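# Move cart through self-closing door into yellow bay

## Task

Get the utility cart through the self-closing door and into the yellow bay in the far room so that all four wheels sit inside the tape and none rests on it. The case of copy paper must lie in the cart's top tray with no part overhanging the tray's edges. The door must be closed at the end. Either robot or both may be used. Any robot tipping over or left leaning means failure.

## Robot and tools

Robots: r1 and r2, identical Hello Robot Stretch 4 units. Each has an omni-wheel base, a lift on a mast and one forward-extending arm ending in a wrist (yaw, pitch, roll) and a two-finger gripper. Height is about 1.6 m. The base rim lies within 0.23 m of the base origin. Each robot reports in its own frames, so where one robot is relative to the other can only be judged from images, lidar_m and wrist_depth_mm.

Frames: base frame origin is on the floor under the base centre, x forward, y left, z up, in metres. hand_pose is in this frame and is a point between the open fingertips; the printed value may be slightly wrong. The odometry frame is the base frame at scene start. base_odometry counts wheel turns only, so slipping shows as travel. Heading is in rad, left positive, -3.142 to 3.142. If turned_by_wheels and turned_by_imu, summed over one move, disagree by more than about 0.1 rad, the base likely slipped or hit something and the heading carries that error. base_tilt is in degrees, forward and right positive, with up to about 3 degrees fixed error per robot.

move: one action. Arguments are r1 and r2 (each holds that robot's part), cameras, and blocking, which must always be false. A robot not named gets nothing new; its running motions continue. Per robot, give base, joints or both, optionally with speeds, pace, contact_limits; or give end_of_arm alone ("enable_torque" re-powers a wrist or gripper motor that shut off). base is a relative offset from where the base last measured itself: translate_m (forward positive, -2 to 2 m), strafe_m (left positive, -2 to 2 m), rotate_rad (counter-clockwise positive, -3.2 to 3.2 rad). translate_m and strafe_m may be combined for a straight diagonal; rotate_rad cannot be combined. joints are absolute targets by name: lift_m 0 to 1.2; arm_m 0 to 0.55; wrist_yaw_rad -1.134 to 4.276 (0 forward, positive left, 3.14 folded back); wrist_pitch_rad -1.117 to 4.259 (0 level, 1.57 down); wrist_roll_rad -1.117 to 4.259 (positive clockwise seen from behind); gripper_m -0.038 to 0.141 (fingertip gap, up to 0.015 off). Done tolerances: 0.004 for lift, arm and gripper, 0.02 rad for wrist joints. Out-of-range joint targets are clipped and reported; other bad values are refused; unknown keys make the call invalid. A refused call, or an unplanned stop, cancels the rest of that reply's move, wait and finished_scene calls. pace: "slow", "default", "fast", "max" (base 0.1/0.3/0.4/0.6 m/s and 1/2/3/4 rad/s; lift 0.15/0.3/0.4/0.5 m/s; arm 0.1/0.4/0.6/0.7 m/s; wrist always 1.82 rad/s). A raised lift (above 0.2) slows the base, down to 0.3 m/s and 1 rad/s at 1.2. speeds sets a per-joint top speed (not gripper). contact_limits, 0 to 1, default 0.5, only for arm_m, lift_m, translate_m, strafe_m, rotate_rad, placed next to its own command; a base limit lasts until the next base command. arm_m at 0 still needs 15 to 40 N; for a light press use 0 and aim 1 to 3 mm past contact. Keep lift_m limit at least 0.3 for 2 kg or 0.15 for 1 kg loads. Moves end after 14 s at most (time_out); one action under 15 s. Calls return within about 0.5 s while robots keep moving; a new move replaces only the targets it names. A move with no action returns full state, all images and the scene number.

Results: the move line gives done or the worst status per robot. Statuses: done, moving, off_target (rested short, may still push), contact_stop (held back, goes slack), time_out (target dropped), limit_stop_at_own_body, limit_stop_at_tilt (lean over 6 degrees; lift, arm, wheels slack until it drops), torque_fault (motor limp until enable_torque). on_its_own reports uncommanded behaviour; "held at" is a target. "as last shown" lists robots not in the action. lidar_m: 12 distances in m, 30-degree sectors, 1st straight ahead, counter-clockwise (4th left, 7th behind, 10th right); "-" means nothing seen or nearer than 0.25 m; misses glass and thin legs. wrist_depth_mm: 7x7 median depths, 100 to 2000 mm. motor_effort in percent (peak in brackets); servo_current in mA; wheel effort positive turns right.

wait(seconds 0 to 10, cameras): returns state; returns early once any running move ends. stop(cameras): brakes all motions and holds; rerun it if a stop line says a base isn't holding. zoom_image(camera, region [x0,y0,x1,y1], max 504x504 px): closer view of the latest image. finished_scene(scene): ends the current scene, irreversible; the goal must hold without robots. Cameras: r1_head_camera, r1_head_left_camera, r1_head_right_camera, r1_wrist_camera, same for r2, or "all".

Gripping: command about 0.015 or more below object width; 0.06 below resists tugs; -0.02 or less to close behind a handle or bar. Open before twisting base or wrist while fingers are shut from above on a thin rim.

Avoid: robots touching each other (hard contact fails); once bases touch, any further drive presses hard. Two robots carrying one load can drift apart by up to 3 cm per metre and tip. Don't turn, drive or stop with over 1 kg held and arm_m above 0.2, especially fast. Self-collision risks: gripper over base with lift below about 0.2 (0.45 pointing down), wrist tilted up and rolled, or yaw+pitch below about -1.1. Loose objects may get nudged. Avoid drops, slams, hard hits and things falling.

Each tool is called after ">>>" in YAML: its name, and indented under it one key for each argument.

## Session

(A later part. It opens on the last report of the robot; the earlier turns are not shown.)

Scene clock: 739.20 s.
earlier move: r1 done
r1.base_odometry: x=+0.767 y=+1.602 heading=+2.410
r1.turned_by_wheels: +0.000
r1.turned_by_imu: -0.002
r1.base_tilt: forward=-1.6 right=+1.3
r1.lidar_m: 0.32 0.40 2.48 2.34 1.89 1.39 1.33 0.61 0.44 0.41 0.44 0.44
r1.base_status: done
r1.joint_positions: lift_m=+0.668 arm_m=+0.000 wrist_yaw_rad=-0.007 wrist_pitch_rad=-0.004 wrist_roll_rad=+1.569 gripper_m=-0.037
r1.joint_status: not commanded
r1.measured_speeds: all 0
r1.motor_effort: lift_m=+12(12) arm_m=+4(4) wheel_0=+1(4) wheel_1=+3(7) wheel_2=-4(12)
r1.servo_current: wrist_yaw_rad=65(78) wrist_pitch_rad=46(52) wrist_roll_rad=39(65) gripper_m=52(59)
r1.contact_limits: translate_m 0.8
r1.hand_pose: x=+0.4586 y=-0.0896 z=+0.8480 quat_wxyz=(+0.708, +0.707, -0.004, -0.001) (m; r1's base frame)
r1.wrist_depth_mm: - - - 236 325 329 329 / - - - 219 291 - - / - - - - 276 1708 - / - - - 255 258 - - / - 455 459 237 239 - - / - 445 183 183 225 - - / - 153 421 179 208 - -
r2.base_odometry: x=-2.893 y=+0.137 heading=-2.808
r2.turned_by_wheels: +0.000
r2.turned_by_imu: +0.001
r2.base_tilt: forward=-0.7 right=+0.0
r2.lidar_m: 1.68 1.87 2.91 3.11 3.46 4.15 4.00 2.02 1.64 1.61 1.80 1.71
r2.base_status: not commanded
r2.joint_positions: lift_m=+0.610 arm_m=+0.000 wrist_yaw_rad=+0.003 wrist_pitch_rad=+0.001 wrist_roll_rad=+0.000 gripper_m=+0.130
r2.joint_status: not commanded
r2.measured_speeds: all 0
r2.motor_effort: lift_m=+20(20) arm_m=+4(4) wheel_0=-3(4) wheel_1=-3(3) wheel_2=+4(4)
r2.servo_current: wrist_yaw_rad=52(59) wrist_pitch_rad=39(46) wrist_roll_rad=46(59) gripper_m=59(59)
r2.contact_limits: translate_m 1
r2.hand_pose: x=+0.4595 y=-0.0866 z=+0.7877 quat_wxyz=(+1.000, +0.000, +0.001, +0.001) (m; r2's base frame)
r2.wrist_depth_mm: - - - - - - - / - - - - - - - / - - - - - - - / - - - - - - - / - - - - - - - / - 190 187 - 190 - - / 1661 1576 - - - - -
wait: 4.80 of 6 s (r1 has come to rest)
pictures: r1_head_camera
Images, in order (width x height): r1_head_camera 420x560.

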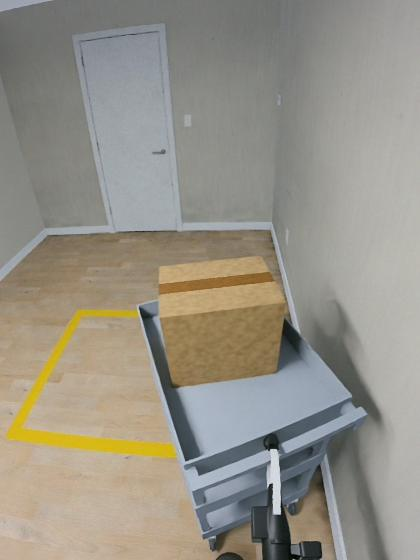

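>>> move:
  r1: {"base":{"translate_m":0.28,"strafe_m":-0.1},"pace":"slow","contact_limits":{"translate_m":0.8}}
  blocking: false

>>> wait:
  seconds: 5
  cameras: ["r1_head_camera"]

Scene clock: 749.33 s.
move: r1 moving
r1.base_odometry: x=+0.761 y=+1.614 heading=+2.410
r1.turned_by_wheels: +0.000
r1.turned_by_imu: +0.000
r1.base_tilt: forward=-1.6 right=+1.3
r1.lidar_m: 0.33 0.43 2.52 2.34 1.93 1.41 1.35 0.61 0.43 0.40 0.43 0.43
r1.base_status: translate_m moving; strafe_m moving
r1.joint_positions: lift_m=+0.668 arm_m=+0.000 wrist_yaw_rad=-0.007 wrist_pitch_rad=-0.004 wrist_roll_rad=+1.569 gripper_m=-0.037
r1.joint_status: not commanded
r1.measured_speeds: translate_m=+0.049 strafe_m=-0.016 rotate_rad=+0.004 lift_m=+0.000 arm_m=+0.000 wrist_yaw_rad=+0.002 wrist_pitch_rad=+0.000 wrist_roll_rad=+0.000
r1.motor_effort: lift_m=+12(12) arm_m=+4(4) wheel_0=+8(8) wheel_1=+2(7) wheel_2=-9(10)
r1.servo_current: wrist_yaw_rad=39(72) wrist_pitch_rad=39(52) wrist_roll_rad=26(78) gripper_m=59(59)
r1.contact_limits: translate_m 0.8
r1.hand_pose: x=+0.4586 y=-0.0895 z=+0.8480 quat_wxyz=(+0.708, +0.707, -0.004, -0.001) (m; r1's base frame)
r1.wrist_depth_mm: - - - 236 324 324 329 / - - - 219 291 - - / - - - - 277 1708 - / - - - 255 258 - - / - 455 455 237 239 - - / - 442 183 184 225 - - / - 153 424 179 208 - -
r2: as last shown
r2.turned_by_imu: +0.000
r2.base_tilt: forward=-0.7 right=+0.1
r2.lidar_m: 1.66 1.87 2.93 3.12 3.45 4.17 3.98 2.02 1.64 1.62 1.82 1.70
r2.motor_effort: lift_m=+20(20) arm_m=+4(4) wheel_0=-3(3) wheel_1=-3(3) wheel_2=+4(4)
r2.servo_current: wrist_yaw_rad=59(59) wrist_pitch_rad=46(46) wrist_roll_rad=52(59) gripper_m=46(52)
r2.contact_limits: translate_m 1
r2.wrist_depth_mm: - - - - - - - / - - - - - - - / - - - - - - - / - - - - - - - / - - - - - - - / - 189 187 - 190 - - / 1661 1576 - - - - -
pictures: none

Scene clock: 753.03 s.
earlier move: r1 done
r1.base_odometry: x=+0.626 y=+1.864 heading=+2.411
r1.turned_by_wheels: +0.001
r1.turned_by_imu: +0.001
r1.base_tilt: forward=-1.6 right=+1.3
r1.lidar_m: 0.29 0.32 2.60 2.44 2.25 1.68 1.18 0.50 0.34 0.33 0.35 0.47
r1.base_status: done
r1.joint_positions: lift_m=+0.668 arm_m=+0.000 wrist_yaw_rad=+0.003 wrist_pitch_rad=-0.004 wrist_roll_rad=+1.569 gripper_m=-0.037
r1.joint_status: not commanded
r1.measured_speeds: all 0
r1.motor_effort: lift_m=+12(12) arm_m=+4(4) wheel_0=+7(12) wheel_1=+3(7) wheel_2=+0(10)
r1.servo_current: wrist_yaw_rad=65(72) wrist_pitch_rad=46(52) wrist_roll_rad=33(78) gripper_m=52(59)
r1.contact_limits: translate_m 0.8
r1.hand_pose: x=+0.4595 y=-0.0866 z=+0.8480 quat_wxyz=(+0.708, +0.707, -0.001, +0.003) (m; r1's base frame)
r1.wrist_depth_mm: 530 525 539 306 512 564 - / - - - 254 355 357 368 / - - - - 319 1808 1336 / - - - - 278 1863 - / - - - 245 248 - - / - 449 184 184 227 - - / - 154 413 179 202 - -
r2.base_odometry: x=-2.893 y=+0.137 heading=-2.808
r2.turned_by_wheels: +0.000
r2.turned_by_imu: +0.001
r2.base_tilt: forward=-0.7 right=+0.1
r2.lidar_m: 1.67 1.87 2.94 3.13 3.47 4.16 3.98 2.00 1.65 1.61 1.81 1.71
r2.base_status: not commanded
r2.joint_positions: lift_m=+0.610 arm_m=+0.000 wrist_yaw_rad=+0.003 wrist_pitch_rad=+0.001 wrist_roll_rad=+0.000 gripper_m=+0.130
r2.joint_status: not commanded
r2.measured_speeds: all 0
r2.motor_effort: lift_m=+20(20) arm_m=+4(4) wheel_0=-3(4) wheel_1=-2(3) wheel_2=+4(4)
r2.servo_current: wrist_yaw_rad=39(65) wrist_pitch_rad=39(46) wrist_roll_rad=46(65) gripper_m=46(59)
r2.contact_limits: translate_m 1
r2.hand_pose: x=+0.4595 y=-0.0866 z=+0.7877 quat_wxyz=(+1.000, +0.000, +0.001, +0.001) (m; r2's base frame)
r2.wrist_depth_mm: - - - - - - - / - - - - - - - / - - - - - - - / - - - - - - - / - - - - - - - / - 189 187 - 189 - - / 1661 1576 - - - - -
wait: 3.70 of 5 s (r1 has come to rest)
pictures: r1_head_camera
Images, in order (width x height): r1_head_camera 420x560.

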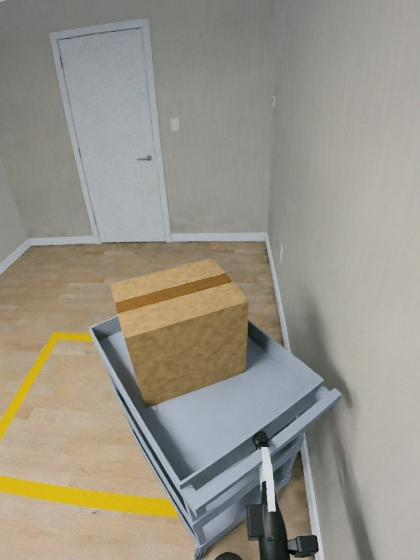

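>>> move:
  r1: {"base":{"translate_m":0.36,"strafe_m":0.2},"pace":"slow","contact_limits":{"translate_m":0.8}}
  blocking: false

>>> wait:
  seconds: 6
  cameras: ["r1_head_camera","r1_head_left_camera"]

Scene clock: 766.83 s.
move: r1 moving
r1.base_odometry: x=+0.612 y=+1.867 heading=+2.411
r1.turned_by_wheels: +0.000
r1.turned_by_imu: +0.000
r1.base_tilt: forward=-1.6 right=+1.3
r1.lidar_m: 0.28 0.33 2.60 2.42 2.27 1.68 1.23 0.50 0.35 0.32 0.37 0.48
r1.base_status: translate_m moving; strafe_m moving
r1.joint_positions: lift_m=+0.668 arm_m=+0.000 wrist_yaw_rad=+0.003 wrist_pitch_rad=-0.004 wrist_roll_rad=+1.569 gripper_m=-0.037
r1.joint_status: not commanded
r1.measured_speeds: translate_m=+0.048 strafe_m=+0.028 rotate_rad=-0.002 lift_m=+0.000 arm_m=+0.000 wrist_yaw_rad=+0.000 wrist_pitch_rad=+0.000 wrist_roll_rad=+0.000
r1.motor_effort: lift_m=+12(12) arm_m=+4(4) wheel_0=+4(8) wheel_1=+6(7) wheel_2=-6(7)
r1.servo_current: wrist_yaw_rad=59(65) wrist_pitch_rad=39(46) wrist_roll_rad=39(65) gripper_m=52(52)
r1.contact_limits: translate_m 0.8
r1.hand_pose: x=+0.4595 y=-0.0867 z=+0.8480 quat_wxyz=(+0.708, +0.707, -0.001, +0.002) (m; r1's base frame)
r1.wrist_depth_mm: 521 535 517 315 539 544 - / - - - 259 364 366 368 / - - - - 325 1708 1336 / - - - - 281 1808 - / - - - 244 248 - - / - 445 184 183 226 - - / - 153 410 180 200 - -
r2: as last shown
r2.turned_by_imu: +0.000
r2.lidar_m: 1.67 1.85 2.93 3.13 3.47 4.16 4.00 2.02 1.65 1.59 1.77 1.70
r2.motor_effort: lift_m=+20(20) arm_m=+4(4) wheel_0=-3(3) wheel_1=-3(3) wheel_2=+4(4)
r2.servo_current: wrist_yaw_rad=46(59) wrist_pitch_rad=39(46) wrist_roll_rad=52(52) gripper_m=59(59)
r2.contact_limits: translate_m 1
r2.wrist_depth_mm: - - - - - - - / - - - - - - - / - - - - - - - / - - - - - - - / - - - - - - - / - 190 187 - 189 - - / 1661 1618 - - - - -
pictures: none

Scene clock: 771.60 s.
earlier move: r1 done
r1.base_odometry: x=+0.224 y=+1.955 heading=+2.410
r1.turned_by_wheels: +0.000
r1.turned_by_imu: -0.004
r1.base_tilt: forward=-1.6 right=+1.3
r1.lidar_m: 0.26 0.36 2.39 2.22 2.32 2.03 1.97 0.77 0.55 0.53 0.58 0.50
r1.base_status: done
r1.joint_positions: lift_m=+0.668 arm_m=+0.000 wrist_yaw_rad=-0.007 wrist_pitch_rad=-0.004 wrist_roll_rad=+1.569 gripper_m=-0.037
r1.joint_status: not commanded
r1.measured_speeds: all 0
r1.motor_effort: lift_m=+12(12) arm_m=+4(4) wheel_0=+0(8) wheel_1=+1(9) wheel_2=-3(12)
r1.servo_current: wrist_yaw_rad=65(85) wrist_pitch_rad=46(52) wrist_roll_rad=59(72) gripper_m=52(59)
r1.contact_limits: translate_m 0.8
r1.hand_pose: x=+0.4586 y=-0.0894 z=+0.8480 quat_wxyz=(+0.708, +0.707, -0.004, -0.001) (m; r1's base frame)
r1.wrist_depth_mm: - - - 290 - - - / - - - 243 349 353 364 / - - - - 307 1756 1308 / - - - - 267 - - / - - 459 241 245 - - / - 445 181 181 224 - - / - 153 410 179 201 - -
r2.base_odometry: x=-2.893 y=+0.137 heading=-2.808
r2.turned_by_wheels: +0.000
r2.turned_by_imu: +0.001
r2.base_tilt: forward=-0.7 right=+0.1
r2.lidar_m: 1.67 1.87 2.91 3.13 3.50 4.15 4.00 2.01 1.60 1.62 1.79 1.70
r2.base_status: not commanded
r2.joint_positions: lift_m=+0.610 arm_m=+0.000 wrist_yaw_rad=+0.003 wrist_pitch_rad=+0.001 wrist_roll_rad=+0.000 gripper_m=+0.130
r2.joint_status: not commanded
r2.measured_speeds: all 0
r2.motor_effort: lift_m=+20(20) arm_m=+4(4) wheel_0=-3(4) wheel_1=-3(3) wheel_2=+4(4)
r2.servo_current: wrist_yaw_rad=46(59) wrist_pitch_rad=39(52) wrist_roll_rad=59(65) gripper_m=52(65)
r2.contact_limits: translate_m 1
r2.hand_pose: x=+0.4595 y=-0.0866 z=+0.7877 quat_wxyz=(+1.000, +0.000, +0.001, +0.001) (m; r2's base frame)
r2.wrist_depth_mm: - - - - - - - / - - - - - - - / - - - - - - - / - - - - - - - / - - - - - - - / - 189 187 - 190 - - / 1618 1537 - - - - -
wait: 4.77 of 6 s (r1 has come to rest)
pictures: r1_head_camera, r1_head_left_camera
Images, in order (width x height): r1_head_camera 420x560, r1_head_left_camera 420x672.

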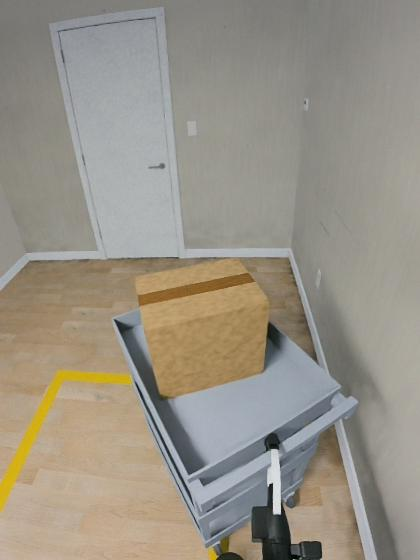

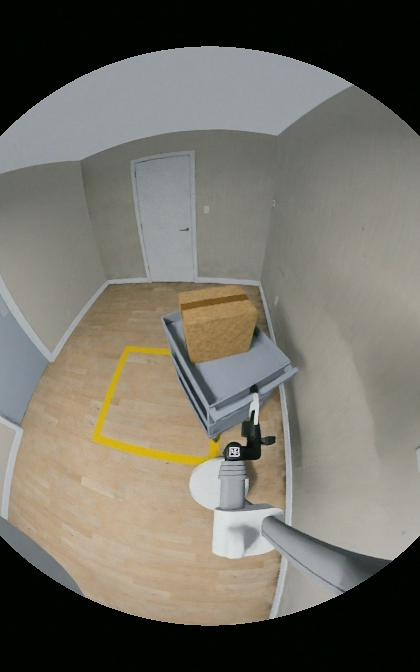

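>>> move:
  r1: {"base":{"strafe_m":0.5,"translate_m":0.02},"pace":"slow","contact_limits":{"strafe_m":0.8}}
  blocking: false

>>> wait:
  seconds: 7
  cameras: ["r1_head_camera","r1_head_left_camera"]

Scene clock: 781.10 s.
move: r1 moving
r1.base_odometry: x=+0.215 y=+1.945 heading=+2.409
r1.turned_by_wheels: -0.001
r1.turned_by_imu: -0.001
r1.base_tilt: forward=-1.6 right=+1.3
r1.lidar_m: 0.28 0.41 2.37 2.23 2.35 2.06 1.99 0.78 0.59 0.54 0.60 0.47
r1.base_status: translate_m moving; strafe_m moving
r1.joint_positions: lift_m=+0.668 arm_m=+0.000 wrist_yaw_rad=-0.007 wrist_pitch_rad=-0.004 wrist_roll_rad=+1.569 gripper_m=-0.037
r1.joint_status: not commanded
r1.measured_speeds: translate_m=+0.002 strafe_m=+0.055 rotate_rad=-0.001 lift_m=+0.000 arm_m=+0.000 wrist_yaw_rad=-0.002 wrist_pitch_rad=+0.000 wrist_roll_rad=+0.000
r1.motor_effort: lift_m=+12(12) arm_m=+4(4) wheel_0=-13(15) wheel_1=+6(6) wheel_2=-7(7)
r1.servo_current: wrist_yaw_rad=65(72) wrist_pitch_rad=52(52) wrist_roll_rad=65(72) gripper_m=52(59)
r1.contact_limits: strafe_m 0.8
r1.hand_pose: x=+0.4586 y=-0.0895 z=+0.8480 quat_wxyz=(+0.708, +0.707, -0.004, -0.001) (m; r1's base frame)
r1.wrist_depth_mm: - - - 289 - - - / - - - 242 351 362 366 / - - - - 306 1808 1336 / - - - - 265 - - / - - 459 240 244 - - / - 445 181 181 220 - - / - 153 410 179 201 - -
r2: as last shown
r2.turned_by_imu: +0.000
r2.lidar_m: 1.68 1.88 2.94 3.12 3.49 4.14 4.01 2.05 1.64 1.62 1.80 1.69
r2.motor_effort: lift_m=+20(20) arm_m=+4(4) wheel_0=-3(3) wheel_1=-3(3) wheel_2=+4(4)
r2.servo_current: wrist_yaw_rad=46(59) wrist_pitch_rad=46(46) wrist_roll_rad=46(52) gripper_m=52(59)
r2.contact_limits: translate_m 1
r2.wrist_depth_mm: - - - - - - - / - - - - - - - / - - - - - - - / - - - - - - - / - - - - - - - / - 190 188 - 190 - - / 1661 1576 - - - - -
pictures: none

Scene clock: 786.77 s.
earlier move: r1 done
r1.base_odometry: x=-0.124 y=+1.597 heading=+2.410
r1.turned_by_wheels: +0.001
r1.turned_by_imu: +0.001
r1.base_tilt: forward=-1.6 right=+1.3
r1.lidar_m: 0.41 2.42 1.89 1.74 1.84 2.07 1.98 1.45 1.06 1.02 0.48 0.42
r1.base_status: done
r1.joint_positions: lift_m=+0.668 arm_m=+0.000 wrist_yaw_rad=-0.006 wrist_pitch_rad=-0.004 wrist_roll_rad=+1.569 gripper_m=-0.037
r1.joint_status: not commanded
r1.measured_speeds: all 0
r1.motor_effort: lift_m=+12(12) arm_m=-4(4) wheel_0=-7(15) wheel_1=+2(7) wheel_2=-1(9)
r1.servo_current: wrist_yaw_rad=65(91) wrist_pitch_rad=39(59) wrist_roll_rad=46(72) gripper_m=52(65)
r1.contact_limits: strafe_m 0.8
r1.hand_pose: x=+0.4588 y=-0.0891 z=+0.8480 quat_wxyz=(+0.708, +0.707, -0.004, -0.001) (m; r1's base frame)
r1.wrist_depth_mm: - - - 196 198 - - / - 399 399 202 204 - - / - 421 421 208 210 - - / - 452 449 216 217 - - / - 496 477 220 224 831 - / - - 182 181 229 1921 - / - - - 158 176 1576 1397
r2.base_odometry: x=-2.893 y=+0.137 heading=-2.808
r2.turned_by_wheels: +0.000
r2.turned_by_imu: +0.001
r2.base_tilt: forward=-0.7 right=+0.1
r2.lidar_m: 1.68 1.88 2.94 3.13 3.47 4.14 4.02 2.00 1.62 1.60 1.79 1.70
r2.base_status: not commanded
r2.joint_positions: lift_m=+0.610 arm_m=+0.000 wrist_yaw_rad=+0.003 wrist_pitch_rad=+0.001 wrist_roll_rad=+0.000 gripper_m=+0.130
r2.joint_status: not commanded
r2.measured_speeds: all 0
r2.motor_effort: lift_m=+20(20) arm_m=+4(5) wheel_0=-3(4) wheel_1=-3(3) wheel_2=+4(4)
r2.servo_current: wrist_yaw_rad=46(65) wrist_pitch_rad=46(46) wrist_roll_rad=46(65) gripper_m=52(59)
r2.contact_limits: translate_m 1
r2.hand_pose: x=+0.4595 y=-0.0866 z=+0.7877 quat_wxyz=(+1.000, +0.000, +0.001, +0.001) (m; r2's base frame)
r2.wrist_depth_mm: - - - - - - - / - - - - - - - / - - - - - - - / - - - - - - - / - - - - - - - / - 190 187 - 190 - - / 1661 1576 - - - - -
wait: 5.67 of 7 s (r1 has come to rest)
pictures: r1_head_camera, r1_head_left_camera
Images, in order (width x height): r1_head_camera 420x560, r1_head_left_camera 420x672.

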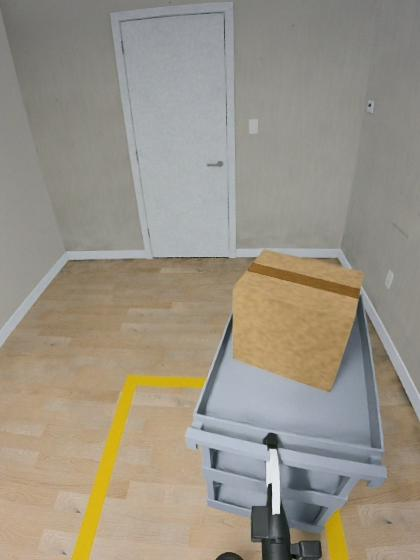

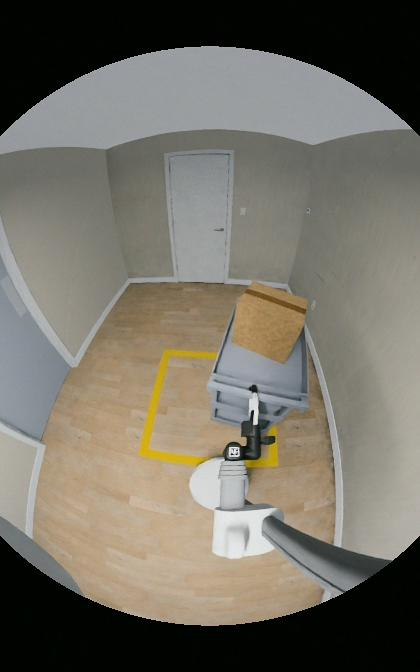

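>>> move:
  r1: {"base":{"translate_m":-0.5,"strafe_m":0.26},"pace":"slow","contact_limits":{"translate_m":0.8}}
  blocking: false

>>> wait:
  seconds: 7
  cameras: ["r1_head_camera"]

Scene clock: 801.87 s.
move: r1 moving
r1.base_odometry: x=-0.120 y=+1.584 heading=+2.410
r1.turned_by_wheels: +0.000
r1.turned_by_imu: -0.001
r1.base_tilt: forward=-1.6 right=+1.3
r1.lidar_m: 0.43 2.40 1.86 1.71 1.84 2.05 1.97 1.47 1.07 1.03 1.11 0.41
r1.base_status: translate_m moving; strafe_m moving
r1.joint_positions: lift_m=+0.668 arm_m=+0.000 wrist_yaw_rad=-0.003 wrist_pitch_rad=-0.004 wrist_roll_rad=+1.569 gripper_m=-0.037
r1.joint_status: not commanded
r1.measured_speeds: translate_m=-0.049 strafe_m=+0.024 rotate_rad=-0.002 lift_m=+0.000 arm_m=+0.000 wrist_yaw_rad=+0.000 wrist_pitch_rad=+0.000 wrist_roll_rad=+0.000
r1.motor_effort: lift_m=+12(12) arm_m=-4(4) wheel_0=-11(13) wheel_1=-4(5) wheel_2=+9(10)
r1.servo_current: wrist_yaw_rad=26(59) wrist_pitch_rad=39(52) wrist_roll_rad=46(59) gripper_m=52(59)
r1.contact_limits: translate_m 0.8
r1.hand_pose: x=+0.4591 y=-0.0882 z=+0.8480 quat_wxyz=(+0.708, +0.707, -0.002, +0.001) (m; r1's base frame)
r1.wrist_depth_mm: - - - 193 194 - - / - 397 392 198 201 - - / - 421 418 204 208 - - / - 459 452 213 216 - - / - 504 477 220 224 1808 - / - - 181 181 229 1863 - / - - - - 240 1499 1281
r2: as last shown
r2.turned_by_imu: +0.000
r2.lidar_m: 1.69 1.84 2.91 3.13 3.43 4.16 4.02 1.99 1.63 1.61 1.78 1.70
r2.motor_effort: lift_m=+20(20) arm_m=+4(4) wheel_0=-2(3) wheel_1=-3(3) wheel_2=+4(4)
r2.servo_current: wrist_yaw_rad=46(52) wrist_pitch_rad=39(39) wrist_roll_rad=52(65) gripper_m=52(52)
r2.contact_limits: translate_m 1
pictures: none

Scene clock: 808.17 s.
earlier move: r1 done
r1.base_odometry: x=+0.074 y=+1.069 heading=+2.410
r1.turned_by_wheels: +0.001
r1.turned_by_imu: +0.003
r1.base_tilt: forward=-1.6 right=+1.3
r1.lidar_m: 0.42 2.06 1.54 1.49 1.58 1.54 1.48 1.58 1.32 1.26 1.34 0.39
r1.base_status: done
r1.joint_positions: lift_m=+0.668 arm_m=+0.000 wrist_yaw_rad=+0.004 wrist_pitch_rad=-0.004 wrist_roll_rad=+1.569 gripper_m=-0.037
r1.joint_status: not commanded
r1.measured_speeds: all 0
r1.motor_effort: lift_m=+12(12) arm_m=-3(4) wheel_0=+0(13) wheel_1=-2(7) wheel_2=+7(12)
r1.servo_current: wrist_yaw_rad=59(78) wrist_pitch_rad=46(52) wrist_roll_rad=52(72) gripper_m=52(59)
r1.contact_limits: translate_m 0.8
r1.hand_pose: x=+0.4596 y=-0.0862 z=+0.8480 quat_wxyz=(+0.708, +0.707, +0.000, +0.003) (m; r1's base frame)
r1.wrist_depth_mm: - - - 186 188 - - / - 389 389 194 196 - - / - 415 421 202 203 - - / - 459 452 - 213 - - / - - 492 218 222 - - / - - 189 182 229 1863 - / - 153 177 162 172 1537 1281
r2.base_odometry: x=-2.893 y=+0.137 heading=-2.808
r2.turned_by_wheels: +0.000
r2.turned_by_imu: +0.001
r2.base_tilt: forward=-0.7 right=+0.0
r2.lidar_m: 1.67 1.88 2.95 3.14 3.47 4.18 3.97 2.02 1.63 1.62 1.81 1.69
r2.base_status: not commanded
r2.joint_positions: lift_m=+0.610 arm_m=+0.000 wrist_yaw_rad=+0.003 wrist_pitch_rad=+0.001 wrist_roll_rad=+0.000 gripper_m=+0.130
r2.joint_status: not commanded
r2.measured_speeds: all 0
r2.motor_effort: lift_m=+20(20) arm_m=+4(5) wheel_0=-3(4) wheel_1=-3(3) wheel_2=+4(4)
r2.servo_current: wrist_yaw_rad=52(65) wrist_pitch_rad=33(52) wrist_roll_rad=39(65) gripper_m=46(59)
r2.contact_limits: translate_m 1
r2.hand_pose: x=+0.4595 y=-0.0866 z=+0.7877 quat_wxyz=(+1.000, +0.000, +0.001, +0.001) (m; r2's base frame)
r2.wrist_depth_mm: - - - - - - - / - - - - - - - / - - - - - - - / - - - - - - - / - - - - - - - / - 190 187 - 189 - - / 1708 1576 - - - - -
wait: 6.30 of 7 s (r1 has come to rest)
pictures: r1_head_camera
Images, in order (width x height): r1_head_camera 420x560.

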